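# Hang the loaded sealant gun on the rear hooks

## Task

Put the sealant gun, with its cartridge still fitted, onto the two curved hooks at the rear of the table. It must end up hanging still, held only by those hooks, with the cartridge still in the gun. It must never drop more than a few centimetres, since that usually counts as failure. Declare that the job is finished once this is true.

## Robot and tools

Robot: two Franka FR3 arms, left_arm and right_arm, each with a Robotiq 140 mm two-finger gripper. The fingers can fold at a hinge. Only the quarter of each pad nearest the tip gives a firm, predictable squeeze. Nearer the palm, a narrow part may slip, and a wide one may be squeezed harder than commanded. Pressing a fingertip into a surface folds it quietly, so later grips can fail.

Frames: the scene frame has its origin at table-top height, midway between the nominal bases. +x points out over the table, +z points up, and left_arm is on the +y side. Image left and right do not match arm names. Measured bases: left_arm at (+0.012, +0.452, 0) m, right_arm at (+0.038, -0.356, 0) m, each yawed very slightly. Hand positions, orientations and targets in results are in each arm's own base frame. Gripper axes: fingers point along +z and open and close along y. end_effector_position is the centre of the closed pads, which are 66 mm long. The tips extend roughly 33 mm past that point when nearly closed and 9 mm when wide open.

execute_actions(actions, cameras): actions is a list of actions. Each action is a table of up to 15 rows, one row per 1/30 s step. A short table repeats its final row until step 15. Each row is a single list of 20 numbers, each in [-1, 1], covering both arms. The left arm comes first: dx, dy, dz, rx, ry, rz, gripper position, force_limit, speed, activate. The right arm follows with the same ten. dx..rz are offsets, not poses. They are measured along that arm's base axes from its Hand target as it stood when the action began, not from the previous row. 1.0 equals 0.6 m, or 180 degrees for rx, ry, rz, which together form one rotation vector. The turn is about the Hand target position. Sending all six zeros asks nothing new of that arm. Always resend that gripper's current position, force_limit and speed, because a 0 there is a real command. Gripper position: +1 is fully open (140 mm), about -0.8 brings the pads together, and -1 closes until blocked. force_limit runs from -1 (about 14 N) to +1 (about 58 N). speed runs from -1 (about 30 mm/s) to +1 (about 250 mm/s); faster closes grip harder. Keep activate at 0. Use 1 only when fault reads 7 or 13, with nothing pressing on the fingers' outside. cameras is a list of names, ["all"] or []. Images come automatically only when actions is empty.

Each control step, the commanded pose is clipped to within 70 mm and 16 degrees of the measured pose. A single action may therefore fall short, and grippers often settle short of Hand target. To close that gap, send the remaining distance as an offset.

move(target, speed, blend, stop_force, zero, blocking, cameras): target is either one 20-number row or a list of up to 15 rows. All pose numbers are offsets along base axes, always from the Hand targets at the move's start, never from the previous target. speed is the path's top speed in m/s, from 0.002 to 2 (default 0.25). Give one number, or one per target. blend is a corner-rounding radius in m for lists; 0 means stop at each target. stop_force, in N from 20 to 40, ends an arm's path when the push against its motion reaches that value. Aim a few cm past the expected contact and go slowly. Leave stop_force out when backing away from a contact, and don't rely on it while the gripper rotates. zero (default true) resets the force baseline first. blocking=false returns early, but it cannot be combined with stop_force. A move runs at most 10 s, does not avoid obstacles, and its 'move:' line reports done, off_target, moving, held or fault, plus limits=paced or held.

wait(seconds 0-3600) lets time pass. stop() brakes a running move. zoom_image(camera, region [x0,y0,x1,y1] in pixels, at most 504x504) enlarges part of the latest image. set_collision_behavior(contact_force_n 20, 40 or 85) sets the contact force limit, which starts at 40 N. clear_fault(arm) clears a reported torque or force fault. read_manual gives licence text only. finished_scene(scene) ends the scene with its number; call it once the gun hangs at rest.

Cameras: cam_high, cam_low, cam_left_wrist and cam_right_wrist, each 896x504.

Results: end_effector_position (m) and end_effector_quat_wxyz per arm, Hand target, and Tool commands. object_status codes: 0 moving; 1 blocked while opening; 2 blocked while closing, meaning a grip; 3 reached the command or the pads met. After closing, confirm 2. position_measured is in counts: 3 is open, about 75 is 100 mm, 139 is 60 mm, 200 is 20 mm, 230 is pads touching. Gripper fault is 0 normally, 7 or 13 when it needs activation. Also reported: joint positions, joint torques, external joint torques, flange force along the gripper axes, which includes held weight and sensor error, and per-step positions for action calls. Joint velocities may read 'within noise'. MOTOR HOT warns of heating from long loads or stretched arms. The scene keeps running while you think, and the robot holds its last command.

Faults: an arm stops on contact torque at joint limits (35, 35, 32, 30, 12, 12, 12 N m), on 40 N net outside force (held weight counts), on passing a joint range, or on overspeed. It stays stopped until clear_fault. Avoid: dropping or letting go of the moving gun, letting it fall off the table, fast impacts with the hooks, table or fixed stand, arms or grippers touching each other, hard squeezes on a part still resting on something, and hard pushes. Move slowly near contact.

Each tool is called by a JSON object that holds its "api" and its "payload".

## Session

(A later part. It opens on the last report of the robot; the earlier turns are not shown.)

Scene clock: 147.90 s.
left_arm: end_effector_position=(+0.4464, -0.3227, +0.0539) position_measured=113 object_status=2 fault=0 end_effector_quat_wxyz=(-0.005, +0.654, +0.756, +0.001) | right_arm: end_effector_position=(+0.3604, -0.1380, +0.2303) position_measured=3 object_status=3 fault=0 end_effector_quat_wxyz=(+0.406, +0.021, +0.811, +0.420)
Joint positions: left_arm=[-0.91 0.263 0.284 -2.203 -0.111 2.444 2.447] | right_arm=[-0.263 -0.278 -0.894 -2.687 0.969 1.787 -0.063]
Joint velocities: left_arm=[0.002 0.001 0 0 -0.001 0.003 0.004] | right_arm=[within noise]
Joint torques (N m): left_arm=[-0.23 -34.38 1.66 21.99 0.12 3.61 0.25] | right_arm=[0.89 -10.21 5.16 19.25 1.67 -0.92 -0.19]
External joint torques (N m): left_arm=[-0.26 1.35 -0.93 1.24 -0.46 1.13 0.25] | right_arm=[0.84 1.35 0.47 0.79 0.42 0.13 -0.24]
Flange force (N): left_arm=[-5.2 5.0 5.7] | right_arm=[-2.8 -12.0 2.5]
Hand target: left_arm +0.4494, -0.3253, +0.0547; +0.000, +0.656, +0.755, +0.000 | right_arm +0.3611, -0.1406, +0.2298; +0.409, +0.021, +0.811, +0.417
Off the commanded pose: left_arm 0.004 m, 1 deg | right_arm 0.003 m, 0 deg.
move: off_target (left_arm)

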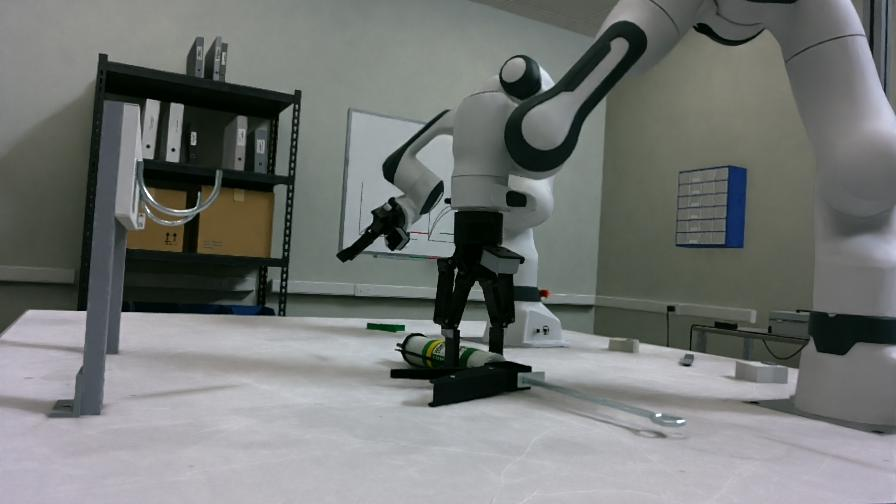

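{"api": "execute_actions", "payload": {"actions": [[[0,0,0,0,0,0,1,1,-0.6,0,0,0,0,0,0,0,1,1,1,0]],[[0,0,0,0,0,0,1,1,-0.6,0,0,0,0,0,0,0,1,1,1,0]]]}}

{"api": "move", "payload": {"target": [0,0,0.4,0,0,0,1,1,0,0,0,0,0,0,0,0,1,1,1,0], "cameras": ["cam_left_wrist","cam_low"]}}

Scene clock: 150.13 s.
left_arm: end_effector_position=(+0.4486, -0.3246, +0.0546) position_measured=3 object_status=0 fault=0 end_effector_quat_wxyz=(-0.001, +0.655, +0.756, +0.001) | right_arm: end_effector_position=(+0.3604, -0.1380, +0.2303) position_measured=3 object_status=3 fault=0 end_effector_quat_wxyz=(+0.406, +0.021, +0.811, +0.420)
Joint positions: left_arm=[-0.908 0.264 0.281 -2.201 -0.111 2.45 2.448] | right_arm=[-0.263 -0.278 -0.894 -2.687 0.969 1.787 -0.063]
Joint torques (N m): left_arm=[0.08 -34.99 1.63 20.83 0.37 2.71 0.23] | right_arm=[0.86 -10.18 5.13 19.26 1.65 -0.92 -0.19]
External joint torques (N m): left_arm=[0.12 0.79 -0.89 0.1 -0.22 0.23 0.23] | right_arm=[0.88 1.37 0.51 0.75 0.4 0.12 -0.24]
External joint torques at the end of the 1st action: left_arm=[0.13 0.69 -0.65 0.24 -0.33 0.13 0.22] | right_arm=[0.76 1.27 0.39 0.77 0.42 0.14 -0.26]
Flange force (N): left_arm=[-1.7 2.0 2.8] | right_arm=[-2.8 -12.0 2.5]
Flange force at the end of the 1st action (N): left_arm=[-1.9 2.4 2.3] | right_arm=[-2.6 -11.5 2.3]
Hand target: left_arm +0.4494, -0.3253, +0.0547; +0.000, +0.656, +0.755, +0.000 | right_arm +0.3611, -0.1406, +0.2298; +0.409, +0.021, +0.811, +0.417
Off the commanded pose: left_arm 0.001 m, 0 deg | right_arm 0.003 m, 0 deg.
Step readings (end_effector_position of left_arm | right_arm; steps 1 to 15: 1st action; 16 to 30: 2nd action):
0: (+0.4465, -0.3228, +0.0539) | (+0.3604, -0.1380, +0.2303)
1: (+0.4465, -0.3228, +0.0539) | (+0.3604, -0.1380, +0.2303)
2: (+0.4465, -0.3228, +0.0539) | (+0.3604, -0.1380, +0.2303)
4: (+0.4466, -0.3229, +0.0535) | (+0.3604, -0.1380, +0.2303)
8: (+0.4479, -0.3241, +0.0544) | (+0.3604, -0.1380, +0.2303)
15: (+0.4485, -0.3245, +0.0546) | (+0.3604, -0.1380, +0.2303)
16: (+0.4485, -0.3245, +0.0546) | (+0.3604, -0.1380, +0.2303)
17: (+0.4485, -0.3245, +0.0546) | (+0.3604, -0.1380, +0.2303)
19: (+0.4486, -0.3245, +0.0546) | (+0.3604, -0.1380, +0.2303)
23: (+0.4486, -0.3246, +0.0546) | (+0.3604, -0.1380, +0.2303)
30: (+0.4486, -0.3246, +0.0546) | (+0.3604, -0.1380, +0.2303)

Scene clock: 152.03 s.
left_arm: end_effector_position=(+0.4498, -0.3257, +0.2955) position_measured=3 object_status=3 fault=0 end_effector_quat_wxyz=(+0.002, +0.657, +0.754, -0.001) | right_arm: end_effector_position=(+0.3604, -0.1380, +0.2303) position_measured=3 object_status=3 fault=0 end_effector_quat_wxyz=(+0.406, +0.021, +0.811, +0.420)
Joint positions: left_arm=[-0.926 -0.025 0.298 -1.901 0.004 1.881 2.375] | right_arm=[-0.263 -0.278 -0.894 -2.687 0.969 1.787 -0.063]
Joint velocities: left_arm=[0 0 0.001 -0.001 0 -0.005 -0.003] | right_arm=[within noise]
Joint torques (N m): left_arm=[-0.51 -29.19 -0.98 25.12 1.3 2.38 -0.14] | right_arm=[0.84 -10.25 5.14 19.25 1.66 -0.92 -0.16]
External joint torques (N m): left_arm=[-0.5 0.79 -0.71 0.27 0.44 -0.12 -0.14] | right_arm=[0.74 1.28 0.41 0.81 0.42 0.14 -0.21]
Flange force (N): left_arm=[-2.9 1.1 -0.7] | right_arm=[-2.8 -11.5 2.2]
Hand target: left_arm +0.4494, -0.3253, +0.2947; +0.000, +0.656, +0.755, +0.000 | right_arm +0.3611, -0.1406, +0.2298; +0.409, +0.021, +0.811, +0.417
Off the commanded pose: left_arm 0.001 m, 0 deg | right_arm 0.003 m, 0 deg.
move: done
Images, in order (width x height): cam_low 896x504, cam_left_wrist 896x504.

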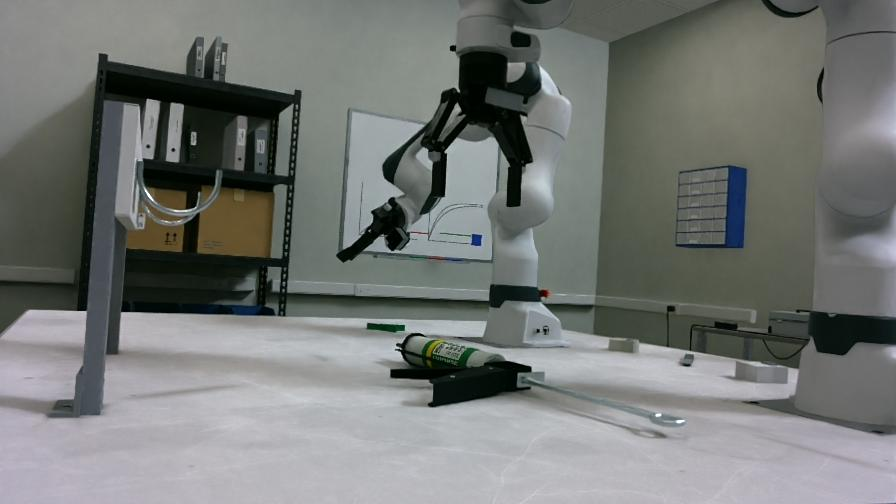

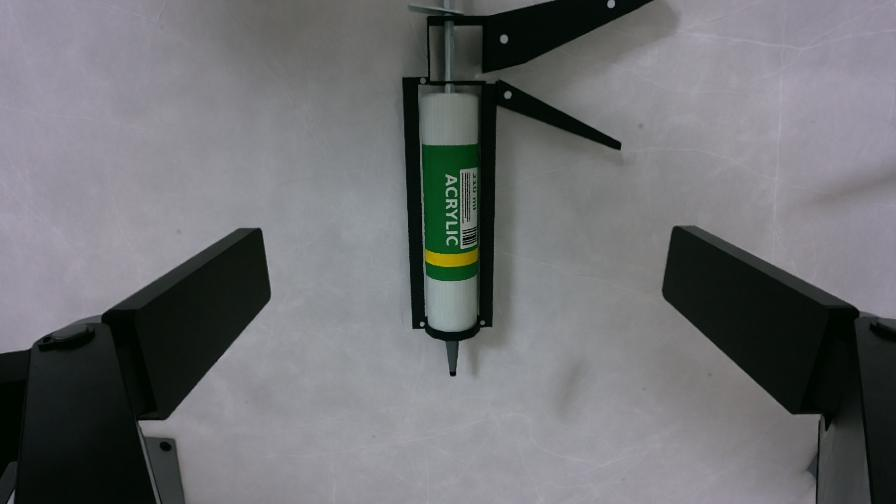

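{"api": "move", "payload": {"target": [0.217,-0.125,0.175,-0.684,-0.048,0.684,1,1,0,0,0,0,0,0,0,0,1,1,1,0], "cameras": ["cam_left_wrist","cam_low","cam_high"]}}

Scene clock: 165.87 s.
left_arm: end_effector_position=(+0.5795, -0.4007, +0.4005) position_measured=3 object_status=3 fault=0 end_effector_quat_wxyz=(+0.501, -0.498, +0.503, -0.498) | right_arm: end_effector_position=(+0.3604, -0.1380, +0.2303) position_measured=3 object_status=3 fault=0 end_effector_quat_wxyz=(+0.406, +0.021, +0.811, +0.420)
Joint positions: left_arm=[1.03 -1.394 -1.563 -1.853 -2.818 3.404 1.421] | right_arm=[-0.263 -0.278 -0.894 -2.687 0.969 1.787 -0.063]
Joint velocities: left_arm=[0.002 0 0.001 0.001 0.001 0 -0.006] | right_arm=[within noise]
Joint torques (N m): left_arm=[0.18 28.08 29.2 5.58 2.94 0.73 -0.2] | right_arm=[0.85 -10.22 5.13 19.23 1.67 -0.93 -0.18]
External joint torques (N m): left_arm=[-0.06 -2.34 -1.36 1.5 -0.22 0.34 -0.1] | right_arm=[0.8 1.32 0.44 0.74 0.43 0.12 -0.24]
Flange force (N): left_arm=[6.4 6.1 3.2] | right_arm=[-2.7 -11.7 2.4]
Hand target: left_arm +0.5796, -0.4003, +0.3997; +0.500, -0.500, +0.500, -0.500 | right_arm +0.3611, -0.1406, +0.2298; +0.409, +0.021, +0.811, +0.417
Off the commanded pose: left_arm 0.001 m, 0 deg | right_arm 0.003 m, 0 deg.
joint sent to its limit (left arm) — joint 5 (forearm roll), lower limit. The joint targets still meet the commanded pose.
move: done; limits=paced
Images, in order (width x height): cam_high 896x504, cam_low 896x504, cam_left_wrist 896x504.

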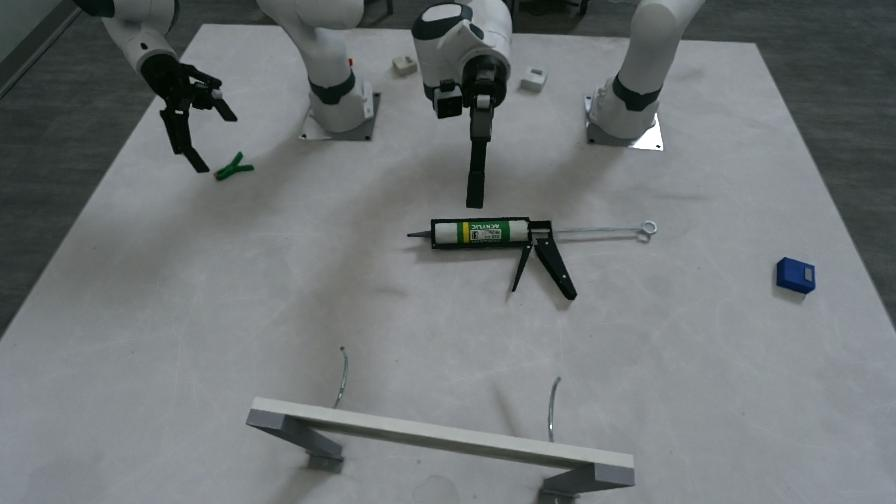

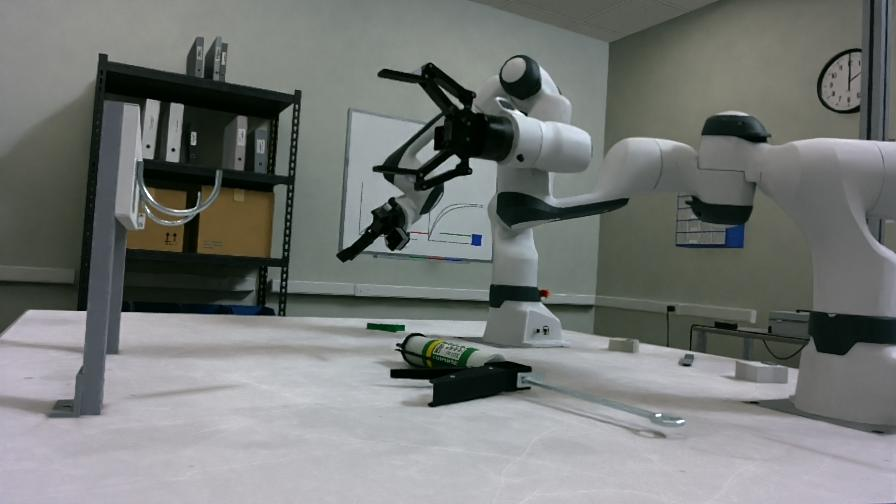

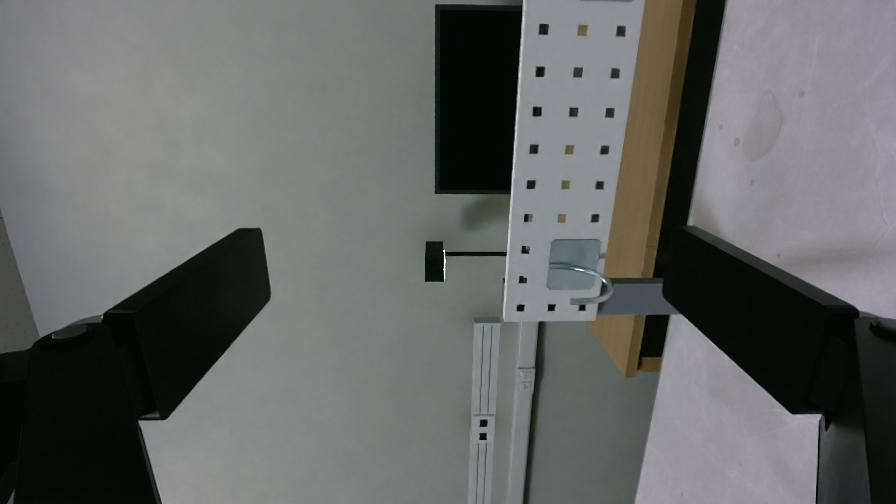

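{"api": "move", "payload": {"target": [0,-0.25,-0.1,0,0,0,1,1,0,0,0,0,0,0,0,0,1,1,1,0], "cameras": ["cam_left_wrist"]}}

{"api": "zoom_image", "payload": {"camera": "cam_left_wrist", "region": [400, 60, 700, 300]}}

Scene clock: 169.37 s.
left_arm: end_effector_position=(+0.5795, -0.5510, +0.3390) position_measured=3 object_status=3 fault=0 end_effector_quat_wxyz=(+0.497, -0.501, +0.499, -0.502) | right_arm: end_effector_position=(+0.3604, -0.1380, +0.2303) position_measured=3 object_status=3 fault=0 end_effector_quat_wxyz=(+0.406, +0.021, +0.811, +0.420)
Joint positions: left_arm=[1.392 -1.459 -1.766 -1.06 -2.818 3.858 1.392] | right_arm=[-0.263 -0.278 -0.894 -2.687 0.969 1.787 -0.063]
Joint velocities: left_arm=[0.001 0.001 -0.001 0 0 0.004 0.002] | right_arm=[within noise]
Joint torques (N m): left_arm=[0.28 45.82 24.02 6.09 3.75 0.75 0.06] | right_arm=[0.87 -10.23 5.16 19.24 1.67 -0.91 -0.17]
External joint torques (N m): left_arm=[0.24 -2.04 -1.23 1.59 0.11 0.32 0.16] | right_arm=[0.84 1.31 0.49 0.73 0.42 0.13 -0.22]
Flange force (N): left_arm=[0.0 0.0 0.0] | right_arm=[-2.7 -11.5 2.5]
Hand target: left_arm +0.5796, -0.5503, +0.3397; +0.500, -0.500, +0.500, -0.500 | right_arm +0.3611, -0.1406, +0.2298; +0.409, +0.021, +0.811, +0.417
Off the commanded pose: left_arm 0.001 m, 0 deg | right_arm 0.003 m, 0 deg.
move: done

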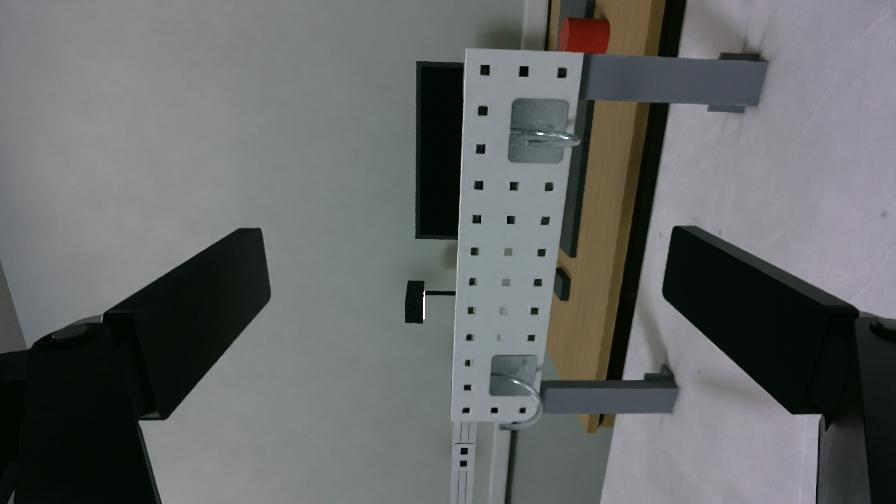

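Scaled by 1.680 from the camera's image (finer frame: 1280x720).

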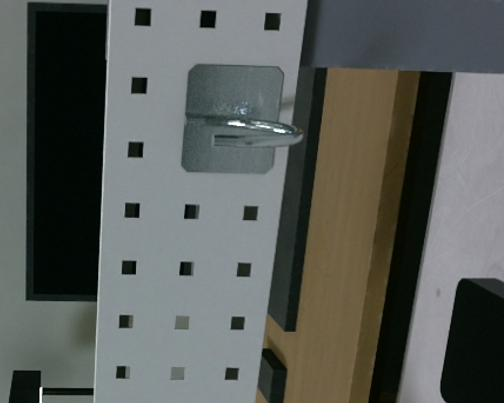

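{"api": "move", "payload": {"target": [[0,0.25,0.1,0,0,0,1,1,0,0,0,0,0,0,0,0,1,1,1,0],[-0.217,0.375,0,0.684,0.048,-0.684,1,1,0,0,0,0,0,0,0,0,1,1,1,0]], "blend": 0.03}}

Scene clock: 187.80 s.
left_arm: end_effector_position=(+0.4493, -0.3261, +0.3399) position_measured=3 object_status=3 fault=0 end_effector_quat_wxyz=(+0.001, +0.654, +0.757, +0.000) | right_arm: end_effector_position=(+0.3604, -0.1380, +0.2303) position_measured=3 object_status=3 fault=0 end_effector_quat_wxyz=(+0.406, +0.021, +0.811, +0.420)
Joint positions: left_arm=[1.269 -1.025 -1.201 -1.711 -0.962 1.335 3.013] | right_arm=[-0.263 -0.278 -0.894 -2.687 0.969 1.787 -0.063]
Joint velocities: left_arm=[0.001 0 0 -0.001 0 0.005 0.002] | right_arm=[within noise]
Joint torques (N m): left_arm=[-0.87 23.93 24.29 12.47 1.36 2.83 0.14] | right_arm=[0.84 -10.2 5.13 19.25 1.66 -0.91 -0.15]
External joint torques (N m): left_arm=[-0.85 -0.78 -1.15 0.19 0.46 0.31 0.14] | right_arm=[0.77 1.34 0.42 0.74 0.41 0.13 -0.2]
Flange force (N): left_arm=[-0.4 -0.8 2.2] | right_arm=[-2.7 -11.6 2.3]
Hand target: left_arm +0.4494, -0.3253, +0.3397; +0.000, +0.656, +0.755, +0.000 | right_arm +0.3611, -0.1406, +0.2298; +0.409, +0.021, +0.811, +0.417
Off the commanded pose: left_arm 0.001 m, 0 deg | right_arm 0.003 m, 0 deg.
joint sent to its limit (left arm) — joint 7 (wrist roll), upper limit. The joint targets still meet the commanded pose.
move: done

{"api": "move", "payload": {"target": [-0.16,0.8,0.1,0,0,0.3,1,1,0,0,0,0,0,0,0,0,1,1,1,0]}}

Scene clock: 191.30 s.
left_arm: end_effector_position=(+0.3536, +0.1535, +0.3991) position_measured=3 object_status=3 fault=0 end_effector_quat_wxyz=(+0.001, +0.243, +0.970, -0.002) | right_arm: end_effector_position=(+0.3604, -0.1380, +0.2303) position_measured=3 object_status=3 fault=0 end_effector_quat_wxyz=(+0.406, +0.021, +0.811, +0.420)
Joint positions: left_arm=[1.569 -0.838 -0.723 -2.095 -0.524 1.42 3.012] | right_arm=[-0.263 -0.278 -0.894 -2.687 0.969 1.787 -0.063]
Joint torques (N m): left_arm=[0.81 3.29 13.88 20.72 1.19 2.75 -0.03] | right_arm=[0.85 -10.23 5.11 19.28 1.66 -0.93 -0.16]
External joint torques (N m): left_arm=[0.89 -0.86 -0.84 0.81 0.29 0.25 -0.03] | right_arm=[0.75 1.31 0.38 0.88 0.42 0.13 -0.21]
Flange force (N): left_arm=[-2.3 2.4 -1.1] | right_arm=[-2.9 -11.9 2.1]
Hand target: left_arm +0.3534, +0.1547, +0.3997; +0.000, +0.241, +0.970, +0.000 | right_arm +0.3611, -0.1406, +0.2298; +0.409, +0.021, +0.811, +0.417
Off the commanded pose: left_arm 0.001 m, 0 deg | right_arm 0.003 m, 0 deg.
move: done

{"api": "move", "payload": {"target": [0,0,0,0,0,0,1,1,0,0,0.033,0.15,0.317,-0.439,-0.0045,0.4417,1,1,1,0], "cameras": ["cam_high"]}}

Scene clock: 199.47 s.
left_arm: end_effector_position=(+0.3535, +0.1538, +0.3991) position_measured=3 object_status=3 fault=0 end_effector_quat_wxyz=(+0.001, +0.242, +0.970, -0.002) | right_arm: end_effector_position=(+0.3818, -0.0495, +0.4188) position_measured=3 object_status=3 fault=0 end_effector_quat_wxyz=(-0.001, +0.704, -0.711, +0.000)
Joint positions: left_arm=[1.57 -0.838 -0.723 -2.095 -0.524 1.42 3.012] | right_arm=[-0.04 -0.522 -0.065 -2.074 -0.031 1.554 -0.087]
Joint velocities: left_arm=[within noise] | right_arm=[0 0 0.002 0 0.001 -0.002 -0.005]
Joint torques (N m): left_arm=[0.02 2.85 13.74 20.65 1 2.67 -0.02] | right_arm=[1.31 -12.85 1.22 24.89 0.41 2.12 -0.37]
External joint torques (N m): left_arm=[0.06 -1.29 -1.1 0.66 0.09 0.15 -0.02] | right_arm=[1.32 0.42 0.64 0.98 -0.34 -0.48 -0.37]
Flange force (N): left_arm=[-2.2 -0.3 0.3] | right_arm=[-0.4 -3.3 -4.6]
Hand target: left_arm +0.3534, +0.1547, +0.3997; +0.000, +0.241, +0.970, +0.000 | right_arm +0.3809, -0.0506, +0.4200; +0.000, +0.707, -0.707, +0.001
Off the commanded pose: left_arm 0.001 m, 0 deg | right_arm 0.002 m, 1 deg.
move: done

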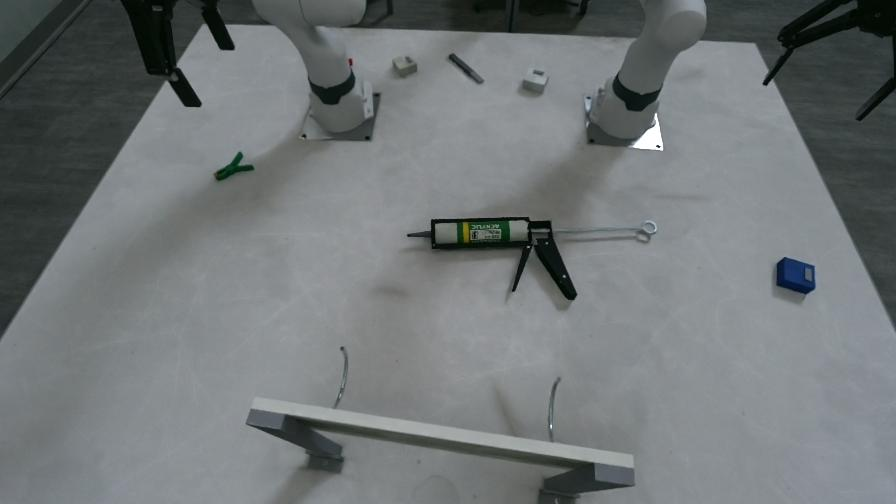

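{"api": "move", "payload": {"target": [0,0,0,0,0,0,1,1,0,0,0.133,0.46,-0.117,0,-0.5,0,1,1,1,0], "cameras": ["cam_right_wrist"]}}

{"api": "zoom_image", "payload": {"camera": "cam_right_wrist", "region": [420, 20, 780, 260]}}

{"api": "zoom_image", "payload": {"camera": "cam_right_wrist", "region": [420, 230, 780, 470]}}

Scene clock: 208.00 s.
left_arm: end_effector_position=(+0.3535, +0.1538, +0.3991) position_measured=3 object_status=3 fault=0 end_effector_quat_wxyz=(+0.001, +0.242, +0.970, -0.002) | right_arm: end_effector_position=(+0.4608, +0.2247, +0.3494) position_measured=3 object_status=3 fault=0 end_effector_quat_wxyz=(+0.496, -0.502, +0.498, -0.503)
Joint positions: left_arm=[1.57 -0.838 -0.723 -2.095 -0.524 1.42 3.012] | right_arm=[-0.558 -1.115 1.735 -2.978 0.945 3.737 0.604]
Joint velocities: left_arm=[within noise] | right_arm=[0.001 0 0 0.001 0 0.003 0.005]
Joint torques (N m): left_arm=[0.1 2.87 13.74 20.63 1.01 2.66 -0.04] | right_arm=[0.1 13.7 -17.03 2.68 2.99 2.17 0.2]
External joint torques (N m): left_arm=[0.11 -1.33 -1.08 0.67 0.1 0.14 -0.04] | right_arm=[0.23 0.52 0.89 0.39 0.44 0.12 0.3]
Flange force (N): left_arm=[-2.2 -0.3 0.2] | right_arm=[-1.1 4.6 -1.2]
Hand target: left_arm +0.3534, +0.1547, +0.3997; +0.000, +0.241, +0.970, +0.000 | right_arm +0.4607, +0.2254, +0.3498; +0.500, -0.499, +0.500, -0.500
Off the commanded pose: left_arm 0.001 m, 0 deg | right_arm 0.001 m, 1 deg.
move: done

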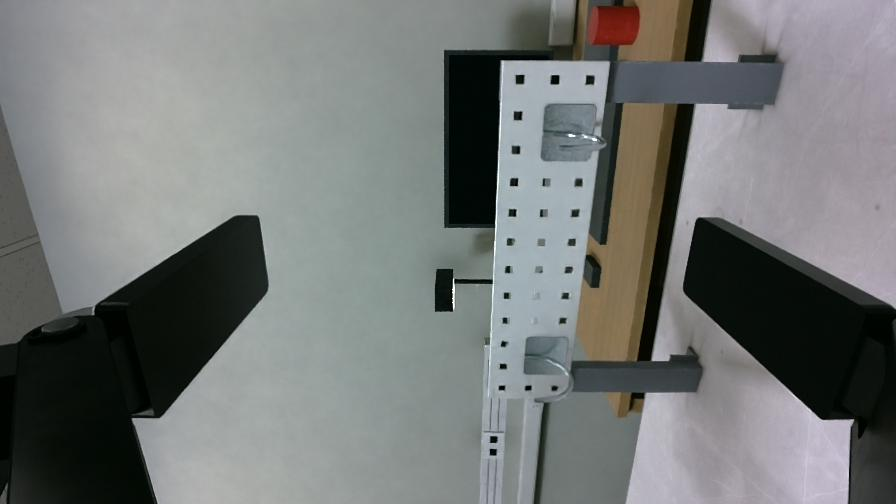

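Scaled by 1.400 from the camera's image (finer frame: 1280x720).

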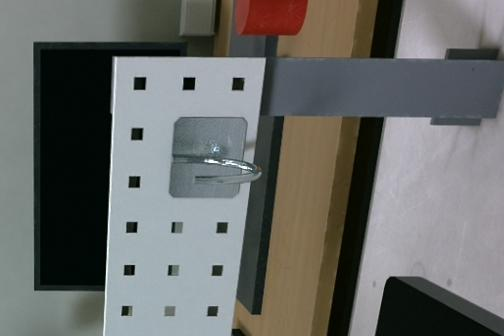

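Scaled by 1.400 from the camera's image (finer frame: 1280x720).

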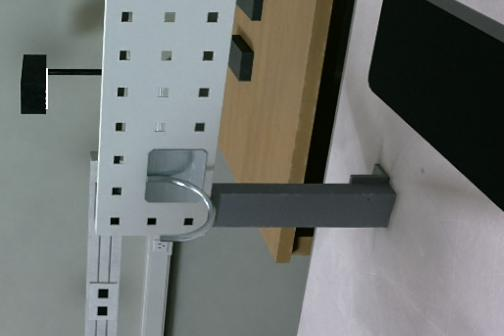

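{"api": "move", "payload": {"target": [0,0,0,0,0,0,1,1,0,0,0,-0.2,-0.1,0,0,0,1,1,1,0], "cameras": ["cam_right_wrist"]}}

{"api": "zoom_image", "payload": {"camera": "cam_right_wrist", "region": [400, 120, 700, 320]}}

{"api": "zoom_image", "payload": {"camera": "cam_right_wrist", "region": [400, 304, 700, 504]}}

Scene clock: 212.43 s.
left_arm: end_effector_position=(+0.3535, +0.1538, +0.3991) position_measured=3 object_status=3 fault=0 end_effector_quat_wxyz=(+0.001, +0.242, +0.970, -0.002) | right_arm: end_effector_position=(+0.4620, +0.1051, +0.2895) position_measured=3 object_status=3 fault=0 end_effector_quat_wxyz=(+0.486, -0.456, +0.516, -0.537)
Joint positions: left_arm=[1.57 -0.838 -0.723 -2.095 -0.524 1.42 3.012] | right_arm=[-1.503 -0.659 2.352 -3.017 0.966 4.572 0.558]
Joint velocities: left_arm=[within noise] | right_arm=[0 -0.001 0 0 0 0 -0.008]
Joint torques (N m): left_arm=[0.02 2.86 13.81 20.58 1 2.68 -0.01] | right_arm=[0.06 19.61 -7.96 0.1 1.35 2.01 -0.45]
External joint torques (N m): left_arm=[-0.02 -1.38 -1.05 0.69 0.08 0.17 -0.01] | right_arm=[0.12 0.44 0.79 -0.43 -0.27 -0.01 -0.35]
Flange force (N): left_arm=[-2.1 -0.7 0.3] | right_arm=[-1.1 -2.1 -2.2]
Hand target: left_arm +0.3534, +0.1547, +0.3997; +0.000, +0.241, +0.970, +0.000 | right_arm +0.4607, +0.1054, +0.2898; +0.500, -0.499, +0.500, -0.500
Off the commanded pose: left_arm 0.001 m, 0 deg | right_arm 0.001 m, 7 deg.
joint sent to its limit (right arm) — joint 4 (elbow), lower limit, where the elbow is as bent as it goes; joint 6 (wrist pitch), upper limit. The joint targets are off in orientation, not in position.
move: off_target (right_arm)

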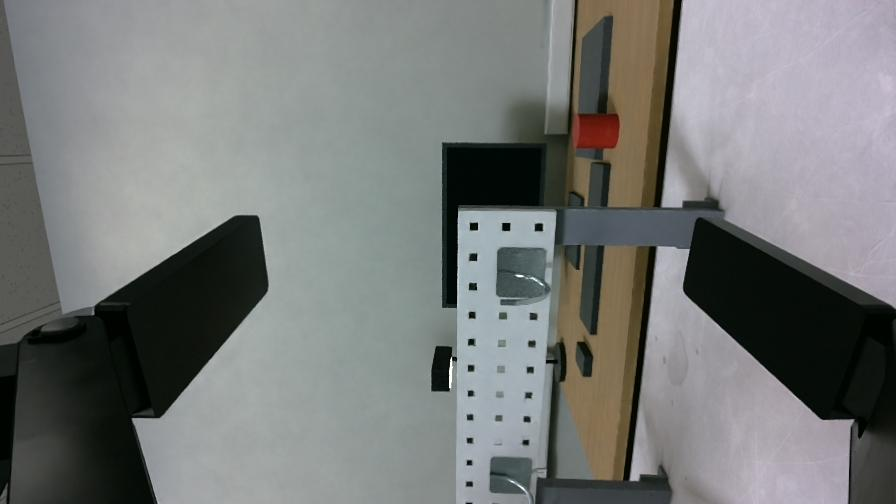

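Scaled by 1.680 from the camera's image (finer frame: 1280x720).

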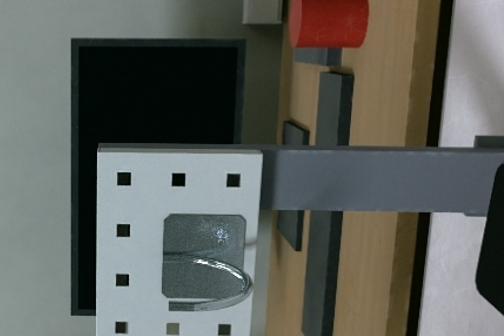

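Scaled by 1.680 from the camera's image (finer frame: 1280x720).

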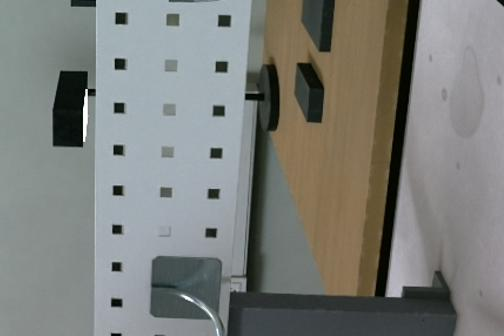

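{"api": "move", "payload": {"target": [[0,0,0,0,0,0,1,1,0,0,0.15,0.2,0.1,0,0,0,1,1,1,0],[0,0,0,0,0,0,1,1,0,0,-0.0,-0.1,0.2,0,0.5,0,1,1,1,0]], "blend": 0.04}}

Scene clock: 224.23 s.
left_arm: end_effector_position=(+0.3535, +0.1538, +0.3991) position_measured=3 object_status=3 fault=0 end_effector_quat_wxyz=(+0.001, +0.242, +0.970, -0.002) | right_arm: end_effector_position=(+0.4615, +0.0446, +0.4081) position_measured=3 object_status=3 fault=0 end_effector_quat_wxyz=(-0.080, +0.700, -0.707, +0.065)
Joint positions: left_arm=[1.57 -0.838 -0.723 -2.095 -0.524 1.42 3.012] | right_arm=[-1.099 0.272 1.482 -1.485 2.815 4.572 -2.765]
Joint velocities: left_arm=[within noise] | right_arm=[0.001 -0.001 0.001 0.002 0 0.001 -0.005]
Joint torques (N m): left_arm=[0.01 2.85 13.68 20.62 1.01 2.65 0] | right_arm=[1.27 -14.71 7 19.36 -0.74 2.05 -0.39]
External joint torques (N m): left_arm=[0.05 -1.33 -1.06 0.69 0.1 0.14 0] | right_arm=[1.3 -0.11 -0.05 1.01 0.38 0.07 -0.37]
Flange force (N): left_arm=[-2.1 -0.4 0.2] | right_arm=[0.0 0.0 0.0]
Hand target: left_arm +0.3534, +0.1547, +0.3997; +0.000, +0.241, +0.970, +0.000 | right_arm +0.4607, +0.0454, +0.4098; +0.000, +0.707, -0.707, +0.001
Off the commanded pose: left_arm 0.001 m, 0 deg | right_arm 0.002 m, 12 deg.
joint sent to its limit (right arm) — joint 5 (forearm roll), upper limit; joint 6 (wrist pitch), upper limit. The joint targets are off in orientation, not in position.
move: off_target (right_arm); limits=paced

{"api": "move", "payload": {"target": [0,0,0,0,0,0,1,1,0,0,0.15,0.3,0,0,-0.5,0,1,1,1,0]}}

Scene clock: 230.27 s.
left_arm: end_effector_position=(+0.3535, +0.1538, +0.3991) position_measured=3 object_status=3 fault=0 end_effector_quat_wxyz=(+0.001, +0.242, +0.970, -0.002) | right_arm: end_effector_position=(+0.5508, +0.2257, +0.4100) position_measured=3 object_status=3 fault=0 end_effector_quat_wxyz=(+0.498, -0.501, +0.500, -0.501)
Joint positions: left_arm=[1.57 -0.838 -0.723 -2.095 -0.524 1.42 3.012] | right_arm=[-1.989 -0.087 2.817 -2.628 0.886 4.406 -0.315]
Joint velocities: left_arm=[within noise] | right_arm=[0.001 0 0 0 -0.001 0 0.007]
Joint torques (N m): left_arm=[0 2.83 13.7 20.63 1 2.68 -0.04] | right_arm=[0.16 24.09 -0.45 15.6 -1.08 2.49 0.13]
External joint torques (N m): left_arm=[0.03 -1.34 -1.02 0.74 0.08 0.17 -0.04] | right_arm=[0.25 -0.48 0.47 -0.43 -0.31 0.09 0.23]
Flange force (N): left_arm=[-2.2 -0.5 0.1] | right_arm=[0.5 2.8 -0.3]
Hand target: left_arm +0.3534, +0.1547, +0.3997; +0.000, +0.241, +0.970, +0.000 | right_arm +0.5507, +0.2254, +0.4098; +0.500, -0.499, +0.500, -0.500
Off the commanded pose: left_arm 0.001 m, 0 deg | right_arm 0.000 m, 0 deg.
move: done; limits=paced

{"api": "move", "payload": {"target": [0,0,0,0,0,0,1,1,0,0,-0.15,0.1,0.0,0,0.5,0,1,1,1,0]}}

Scene clock: 239.20 s.
left_arm: end_effector_position=(+0.3535, +0.1538, +0.3991) position_measured=3 object_status=3 fault=0 end_effector_quat_wxyz=(+0.001, +0.242, +0.970, -0.002) | right_arm: end_effector_position=(+0.4615, +0.2847, +0.4105) position_measured=3 object_status=3 fault=0 end_effector_quat_wxyz=(-0.095, +0.680, -0.697, +0.209)
Joint positions: left_arm=[1.57 -0.838 -0.723 -2.095 -0.524 1.42 3.012] | right_arm=[-2.14 -0.332 2.861 -1.187 2.816 4.571 -2.36]
Joint velocities: left_arm=[within noise] | right_arm=[-0.001 0.001 0.001 0.001 0 0.001 -0.006]
Joint torques (N m): left_arm=[0.01 2.85 13.72 20.69 1 2.67 0.02] | right_arm=[0.04 35.95 -1.99 19.9 -1.69 1.96 -0.47]
External joint torques (N m): left_arm=[-0.01 -1.38 -1.07 0.84 0.08 0.16 0.02] | right_arm=[0.18 -0.29 0.84 1 0.35 0.13 -0.44]
Flange force (N): left_arm=[-2.3 -0.4 -0.1] | right_arm=[-5.7 -9.1 -3.8]
Hand target: left_arm +0.3534, +0.1547, +0.3997; +0.000, +0.241, +0.970, +0.000 | right_arm +0.4607, +0.2854, +0.4098; -0.039, +0.699, -0.709, +0.084
Off the commanded pose: left_arm 0.001 m, 0 deg | right_arm 0.001 m, 27 deg; orientation clipped.
joint sent to its limit (right arm) — joint 3 (upper arm roll), upper limit; joint 5 (forearm roll), upper limit; joint 6 (wrist pitch), upper limit. The joint targets are off in orientation, not in position.
move: off_target (right_arm); limits=paced

{"api": "move", "payload": {"target": [0,0,0,0,0,0,1,1,0,0,0.15,-0.1,0,0.013,-0.42,0.09,1,1,1,0]}}

Scene clock: 249.03 s.
left_arm: end_effector_position=(+0.3535, +0.1538, +0.3991) position_measured=3 object_status=3 fault=0 end_effector_quat_wxyz=(+0.001, +0.242, +0.970, -0.002) | right_arm: end_effector_position=(+0.5510, +0.2253, +0.4101) position_measured=3 object_status=3 fault=0 end_effector_quat_wxyz=(-0.485, +0.588, -0.439, +0.475)
Joint positions: left_arm=[1.57 -0.838 -0.723 -2.095 -0.524 1.42 3.012] | right_arm=[-1.884 0.1 2.615 -2.752 0.651 4.272 -0.458]
Joint velocities: left_arm=[within noise] | right_arm=[0 -0.001 0 0.001 -0.001 0.001 0.004]
Joint torques (N m): left_arm=[0.07 2.87 13.71 20.6 0.99 2.67 0.04] | right_arm=[0.68 17.26 1.39 16.97 -1.16 2.69 0.19]
External joint torques (N m): left_arm=[-0.01 -1.42 -1.12 0.79 0.07 0.17 0.04] | right_arm=[0.74 -0.49 0.15 -0.37 -0.33 0.1 0.28]
Flange force (N): left_arm=[-2.2 -0.5 0.2] | right_arm=[-0.8 3.7 0.7]
Hand target: left_arm +0.3534, +0.1547, +0.3997; +0.000, +0.241, +0.970, +0.000 | right_arm +0.5507, +0.2254, +0.4098; -0.487, +0.587, -0.439, +0.474
Off the commanded pose: left_arm 0.001 m, 0 deg | right_arm 0.000 m, 0 deg.
move: done; limits=paced

{"api": "move", "payload": {"target": [0,0,0,0,0,0,1,1,0,0,-0.15,0.24,0,0,0,0.175,1,1,1,0]}}

Scene clock: 252.43 s.
left_arm: end_effector_position=(+0.3535, +0.1538, +0.3991) position_measured=3 object_status=3 fault=0 end_effector_quat_wxyz=(+0.001, +0.242, +0.970, -0.002) | right_arm: end_effector_position=(+0.4608, +0.3684, +0.4096) position_measured=3 object_status=3 fault=0 end_effector_quat_wxyz=(-0.596, +0.685, -0.263, +0.327)
Joint positions: left_arm=[1.57 -0.838 -0.723 -2.095 -0.524 1.42 3.012] | right_arm=[-1.798 0.22 2.477 -2.873 -0.002 4.193 -0.27]
Joint velocities: left_arm=[within noise] | right_arm=[-0.001 0 0.001 0.001 0 0.001 0.008]
Joint torques (N m): left_arm=[0 2.85 13.74 20.64 1.01 2.66 -0.01] | right_arm=[1.26 13.22 2.83 17.76 -0.49 2.56 0.24]
External joint torques (N m): left_arm=[0.11 -1.25 -0.97 0.66 0.1 0.15 -0.01] | right_arm=[1.32 -0.52 0.08 0.55 -0.35 -0.14 0.34]
Flange force (N): left_arm=[-2.0 -0.3 0.1] | right_arm=[-0.6 3.8 5.8]
Hand target: left_arm +0.3534, +0.1547, +0.3997; +0.000, +0.241, +0.970, +0.000 | right_arm +0.4607, +0.3694, +0.4098; -0.598, +0.684, -0.264, +0.324
Off the commanded pose: left_arm 0.001 m, 0 deg | right_arm 0.001 m, 0 deg.
move: done

{"api": "move", "payload": {"target": [0,0,0,0,0,0,1,1,0,0,-0.1,-0.075,-0.05,-0.307,0.363,0,1,1,1,0]}}

Scene clock: 257.77 s.
left_arm: end_effector_position=(+0.3535, +0.1538, +0.3991) position_measured=3 object_status=3 fault=0 end_effector_quat_wxyz=(+0.001, +0.242, +0.970, -0.002) | right_arm: end_effector_position=(+0.4016, +0.3244, +0.3803) position_measured=3 object_status=3 fault=0 end_effector_quat_wxyz=(-0.003, +0.931, -0.365, +0.001)
Joint positions: left_arm=[1.57 -0.838 -0.723 -2.095 -0.524 1.42 3.012] | right_arm=[-2.116 0.155 2.824 -1.825 -0.048 1.685 -0.106]
Joint velocities: left_arm=[within noise] | right_arm=[0.001 0 -0.001 -0.002 -0.001 -0.004 -0.004]
Joint torques (N m): left_arm=[0.03 2.85 13.8 20.64 1 2.67 -0.02] | right_arm=[0.64 25.16 1.58 25.62 1.16 2.05 -0.29]
External joint torques (N m): left_arm=[0.11 -1.3 -0.91 0.69 0.1 0.16 -0.02] | right_arm=[0.75 -0.01 0.29 1.23 0.43 -0.55 -0.29]
Flange force (N): left_arm=[-1.9 -0.4 0.1] | right_arm=[0.3 -4.8 -5.1]
Hand target: left_arm +0.3534, +0.1547, +0.3997; +0.000, +0.241, +0.970, +0.000 | right_arm +0.4007, +0.3244, +0.3798; -0.002, +0.932, -0.361, -0.001
Off the commanded pose: left_arm 0.001 m, 0 deg | right_arm 0.001 m, 1 deg.
move: done

{"api": "move", "payload": {"target": [0,0,0,0,0,0,1,1,0,0,0.023,0.215,-0.05,0,0,0.7606,1,1,1,0], "cameras": ["cam_right_wrist","cam_high"]}}

Scene clock: 267.03 s.
left_arm: end_effector_position=(+0.3535, +0.1538, +0.3991) position_measured=3 object_status=3 fault=0 end_effector_quat_wxyz=(+0.001, +0.242, +0.970, -0.002) | right_arm: end_effector_position=(+0.4157, +0.4529, +0.3504) position_measured=3 object_status=3 fault=0 end_effector_quat_wxyz=(+0.002, +0.682, +0.732, -0.001)
Joint positions: left_arm=[1.57 -0.838 -0.723 -2.095 -0.524 1.42 3.012] | right_arm=[-2.062 -0.182 2.861 -1.507 0.046 1.68 -2.414]
Joint velocities: left_arm=[within noise] | right_arm=[-0.001 0 0.001 -0.001 0 0 -0.008]
Joint torques (N m): left_arm=[-0.02 2.81 13.69 20.64 1 2.65 0.01] | right_arm=[0.05 37.1 -0.75 25.61 1.34 2.11 -0.32]
External joint torques (N m): left_arm=[-0.03 -1.41 -1.07 0.81 0.08 0.15 0.01] | right_arm=[0.34 -0.42 0.88 1.05 0.43 -0.49 -0.32]
Flange force (N): left_arm=[-2.2 -0.6 0.0] | right_arm=[5.4 5.2 -4.6]
Hand target: left_arm +0.3534, +0.1547, +0.3997; +0.000, +0.241, +0.970, +0.000 | right_arm +0.4145, +0.4534, +0.3498; +0.000, +0.679, +0.735, -0.002
Off the commanded pose: left_arm 0.001 m, 0 deg | right_arm 0.001 m, 1 deg.
joint sent to its limit (right arm) — joint 3 (upper arm roll), upper limit. The joint targets still meet the commanded pose.
move: done
Images, in order (width x height): cam_high 896x504, cam_right_wrist 896x504.

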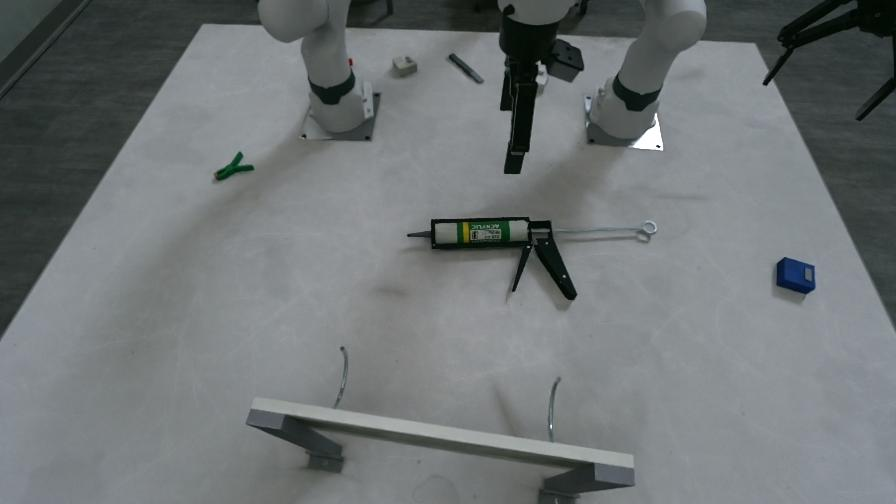

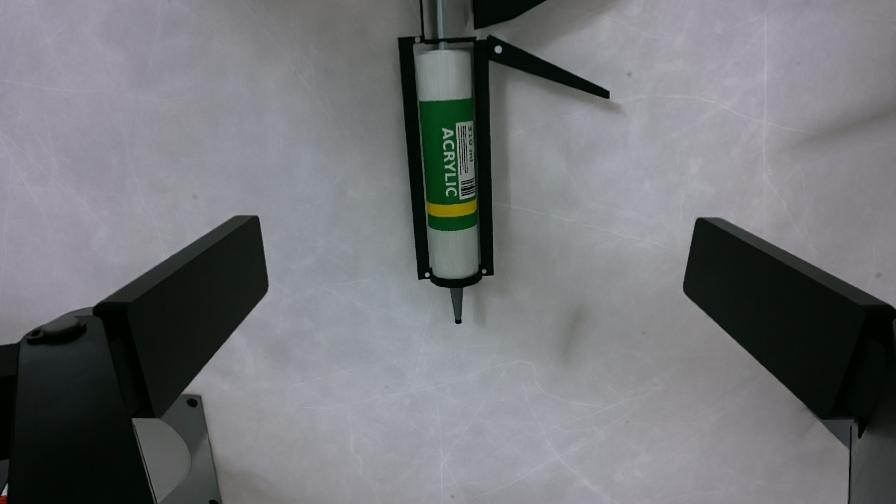

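{"api": "move", "payload": {"target": [0,0,0,0,0,0,1,1,0,0,0,0,-0.25,0,0,0,1,1,1,0], "cameras": ["cam_right_wrist"]}}

Scene clock: 269.27 s.
left_arm: end_effector_position=(+0.3535, +0.1538, +0.3991) position_measured=3 object_status=3 fault=0 end_effector_quat_wxyz=(+0.001, +0.242, +0.970, -0.002) | right_arm: end_effector_position=(+0.4153, +0.4513, +0.1997) position_measured=3 object_status=3 fault=0 end_effector_quat_wxyz=(+0.002, +0.682, +0.732, -0.004)
Joint positions: left_arm=[1.57 -0.838 -0.723 -2.095 -0.524 1.42 3.012] | right_arm=[-2.054 -0.228 2.861 -1.832 0.066 2.042 -2.429]
Joint velocities: left_arm=[within noise] | right_arm=[-0.001 -0.002 -0.001 0.001 0 0.003 -0.002]
Joint torques (N m): left_arm=[-0.04 2.83 13.78 20.69 1.01 2.66 0.01] | right_arm=[0.67 38.7 -1.3 24.76 1.23 2.69 -0.23]
External joint torques (N m): left_arm=[-0.14 -1.42 -1.08 0.85 0.08 0.15 0.01] | right_arm=[0.99 0.08 0.79 0.46 0.4 0.12 -0.23]
Flange force (N): left_arm=[-2.3 -0.7 -0.1] | right_arm=[1.9 0.4 -0.3]
Hand target: left_arm +0.3534, +0.1547, +0.3997; +0.000, +0.241, +0.970, +0.000 | right_arm +0.4145, +0.4534, +0.1998; +0.000, +0.679, +0.735, -0.002
Off the commanded pose: left_arm 0.001 m, 0 deg | right_arm 0.002 m, 1 deg.
joint sent to its limit (right arm) — joint 3 (upper arm roll), upper limit. The joint targets still meet the commanded pose.
move: done

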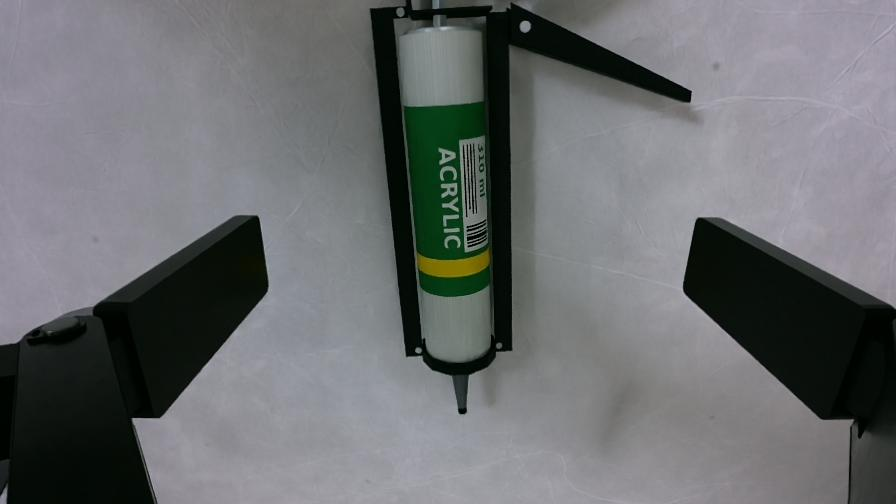

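{"api": "move", "payload": {"target": [[0,0,0,0,0,0,1,1,0,0,-0.0238,0.0817,-0.05,0,0,0.0175,1,1,1,0],[0,0,0,0,0,0,1,1,0,0,-0.0238,0.0817,-0.15,0,0,0.0175,1,1,1,0]], "speed": 0.15, "cameras": ["cam_right_wrist"]}}

Scene clock: 291.13 s.
left_arm: end_effector_position=(+0.3535, +0.1538, +0.3991) position_measured=3 object_status=3 fault=0 end_effector_quat_wxyz=(+0.001, +0.242, +0.970, -0.002) | right_arm: end_effector_position=(+0.3998, +0.5007, +0.1093) position_measured=3 object_status=3 fault=0 end_effector_quat_wxyz=(+0.002, +0.661, +0.751, -0.005)
Joint positions: left_arm=[1.57 -0.838 -0.723 -2.095 -0.524 1.42 3.012] | right_arm=[-1.993 -0.413 2.863 -1.812 0.133 2.197 -2.456]
Joint velocities: left_arm=[within noise] | right_arm=[0.001 0.001 0 0 -0.001 0.005 -0.003]
Joint torques (N m): left_arm=[0.01 2.82 13.75 20.72 1 2.67 -0.04] | right_arm=[1.05 43.19 -3.15 23.55 1.15 2.43 -0.33]
External joint torques (N m): left_arm=[0.04 -1.35 -1.01 0.82 0.09 0.16 -0.04] | right_arm=[1.19 0.22 0.18 0.44 0.4 -0.12 -0.33]
Flange force (N): left_arm=[-2.3 -0.3 -0.2] | right_arm=[1.4 0.2 -0.7]
Hand target: left_arm +0.3534, +0.1547, +0.3997; +0.000, +0.241, +0.970, +0.000 | right_arm +0.4002, +0.5025, +0.1098; +0.000, +0.658, +0.753, -0.002
Off the commanded pose: left_arm 0.001 m, 0 deg | right_arm 0.002 m, 0 deg.
joint read past its limit (right arm) — joint 3 (upper arm roll), upper limit.
joint sent to its limit (right arm) — joint 3 (upper arm roll), upper limit. The joint targets still meet the commanded pose.
move: done

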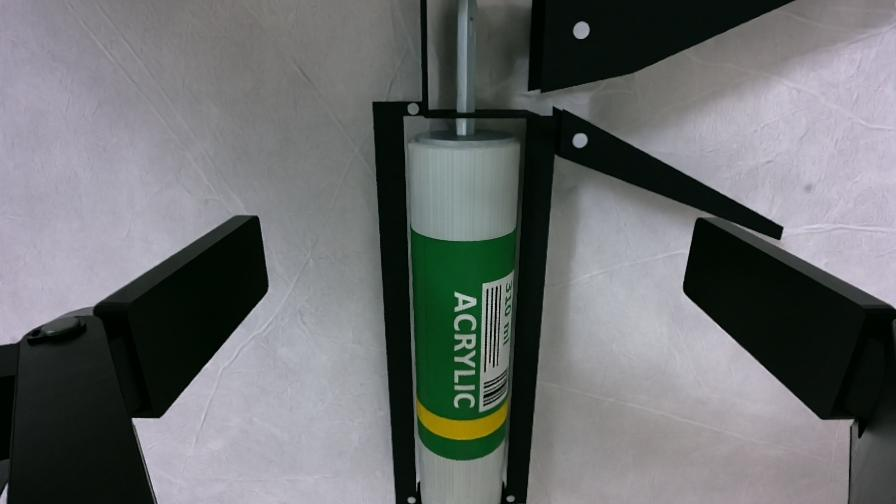

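{"api": "move", "payload": {"target": [0,0,0,0,0,0,1,1,0,0,0,0,-0.1113,0,0,0,1,0,-1,0], "speed": 0.08, "cameras": ["cam_right_wrist"]}}

{"api": "move", "payload": {"target": [0,0,0,0,0,0,1,1,0,0,0,0,0,0,0,0,-1,0,-1,0]}}

{"api": "wait", "payload": {"seconds": 0.5, "cameras": ["cam_right_wrist"]}}

Scene clock: 294.20 s.
left_arm: end_effector_position=(+0.3535, +0.1538, +0.3991) position_measured=3 object_status=3 fault=0 end_effector_quat_wxyz=(+0.001, +0.242, +0.970, -0.002) | right_arm: end_effector_position=(+0.4014, +0.5010, +0.0450) position_measured=3 object_status=3 fault=0 end_effector_quat_wxyz=(+0.001, +0.662, +0.750, -0.003)
Joint positions: left_arm=[1.57 -0.838 -0.723 -2.095 -0.524 1.42 3.012] | right_arm=[-1.989 -0.513 2.862 -1.842 0.184 2.324 -2.485]
Joint velocities: left_arm=[within noise] | right_arm=[0.001 0 0 0 0.001 0.003 -0.004]
Joint torques (N m): left_arm=[-0.01 2.84 13.76 20.65 1.01 2.66 0.01] | right_arm=[1.32 43.32 -3.44 22.06 1.1 2.81 -0.49]
External joint torques (N m): left_arm=[0.01 -1.35 -1.01 0.77 0.1 0.15 0.01] | right_arm=[1.68 -1.42 0.87 0.09 0.41 0.24 -0.49]
Flange force (N): left_arm=[-2.1 -0.5 0.0] | right_arm=[3.2 1.2 3.1]
Hand target: left_arm +0.3534, +0.1547, +0.3997; +0.000, +0.241, +0.970, +0.000 | right_arm +0.4002, +0.5025, +0.0430; +0.000, +0.658, +0.753, -0.002
Off the commanded pose: left_arm 0.001 m, 0 deg | right_arm 0.003 m, 1 deg.
joint sent to its limit (right arm) — joint 3 (upper arm roll), upper limit. The joint targets still meet the commanded pose.
move: done

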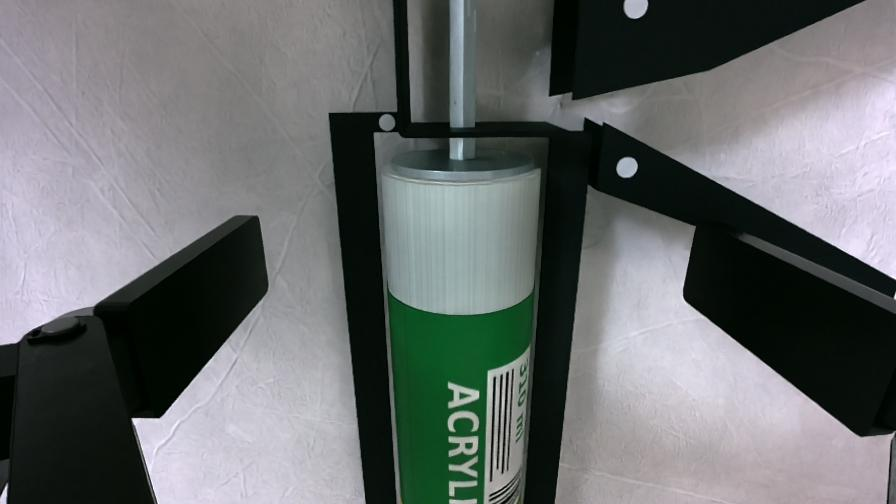

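Scene clock: 296.93 s.
left_arm: end_effector_position=(+0.3535, +0.1538, +0.3991) position_measured=3 object_status=3 fault=0 end_effector_quat_wxyz=(+0.001, +0.242, +0.970, -0.002) | right_arm: end_effector_position=(+0.3997, +0.5041, +0.0452) position_measured=111 object_status=0 fault=0 end_effector_quat_wxyz=(+0.000, +0.659, +0.752, -0.001)
Joint positions: left_arm=[1.57 -0.838 -0.723 -2.095 -0.524 1.42 3.012] | right_arm=[-1.986 -0.513 2.863 -1.842 0.186 2.327 -2.49]
Joint torques (N m): left_arm=[-0.03 2.86 13.76 20.63 1.01 2.68 0.04] | right_arm=[-0.49 41.8 -4.72 21.23 0.63 2.79 -0.25]
External joint torques (N m): left_arm=[-0.11 -1.44 -1.15 0.79 0.08 0.16 0.04] | right_arm=[-0.3 -2.97 -0.57 -0.8 -0.06 0.21 -0.25]
Flange force (N): left_arm=[-2.3 -0.7 0.2] | right_arm=[2.1 3.7 5.4]
Hand target: left_arm +0.3534, +0.1547, +0.3997; +0.000, +0.241, +0.970, +0.000 | right_arm +0.4002, +0.5025, +0.0430; +0.000, +0.658, +0.753, -0.002
Off the commanded pose: left_arm 0.001 m, 0 deg | right_arm 0.003 m, 0 deg.
joint read past its limit (right arm) — joint 3 (upper arm roll), upper limit.
joint sent to its limit (right arm) — joint 3 (upper arm roll), upper limit. The joint targets still meet the commanded pose.
move: done

Scene clock: 297.43 s.
left_arm: end_effector_position=(+0.3535, +0.1538, +0.3991) position_measured=3 object_status=3 fault=0 end_effector_quat_wxyz=(+0.001, +0.242, +0.970, -0.002) | right_arm: end_effector_position=(+0.3997, +0.5041, +0.0452) position_measured=111 object_status=2 fault=0 end_effector_quat_wxyz=(+0.000, +0.659, +0.752, -0.001)
Joint positions: left_arm=[1.57 -0.838 -0.723 -2.095 -0.524 1.42 3.012] | right_arm=[-1.986 -0.513 2.863 -1.842 0.186 2.327 -2.49]
Joint torques (N m): left_arm=[-0.02 2.9 13.72 20.63 1.01 2.66 0.01] | right_arm=[-0.44 41.79 -4.7 21.25 0.64 2.79 -0.31]
External joint torques (N m): left_arm=[-0.15 -1.47 -1.18 0.84 0.08 0.14 0.01] | right_arm=[-0.17 -2.99 -0.47 -0.76 -0.05 0.21 -0.31]
Flange force (N): left_arm=[-2.4 -0.7 0.1] | right_arm=[2.2 3.7 5.5]
Hand target: left_arm +0.3534, +0.1547, +0.3997; +0.000, +0.241, +0.970, +0.000 | right_arm +0.4002, +0.5025, +0.0430; +0.000, +0.658, +0.753, -0.002
Tool commands: left_gripper/position=+1.0 left_gripper/force_limit=+1.0 left_gripper/speed=+0.0 left_gripper/activate=+0.0 right_gripper/position=-1.0 right_gripper/force_limit=+0.0 right_gripper/speed=-1.0 right_gripper/activate=+0.0
Off the commanded pose: left_arm 0.001 m, 0 deg | right_arm 0.003 m, 0 deg.
joint read past its limit (right arm) — joint 3 (upper arm roll), upper limit.
wait: 0.50 s; at rest by 0.17 s

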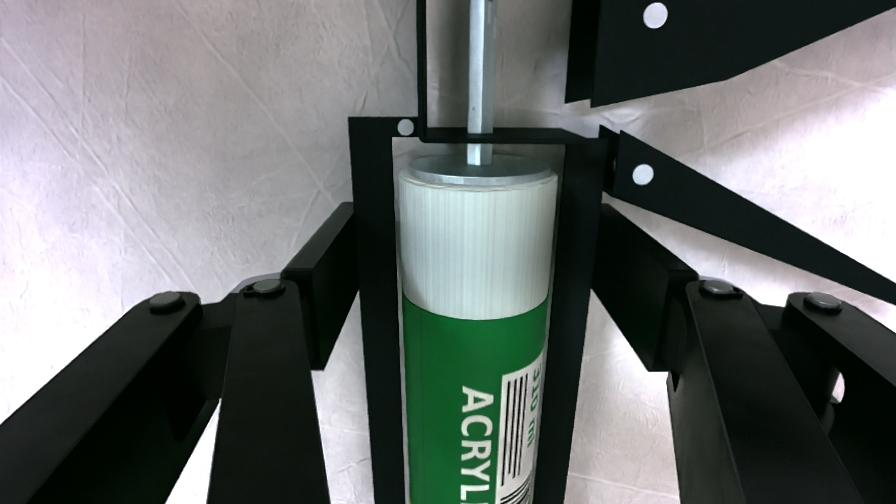

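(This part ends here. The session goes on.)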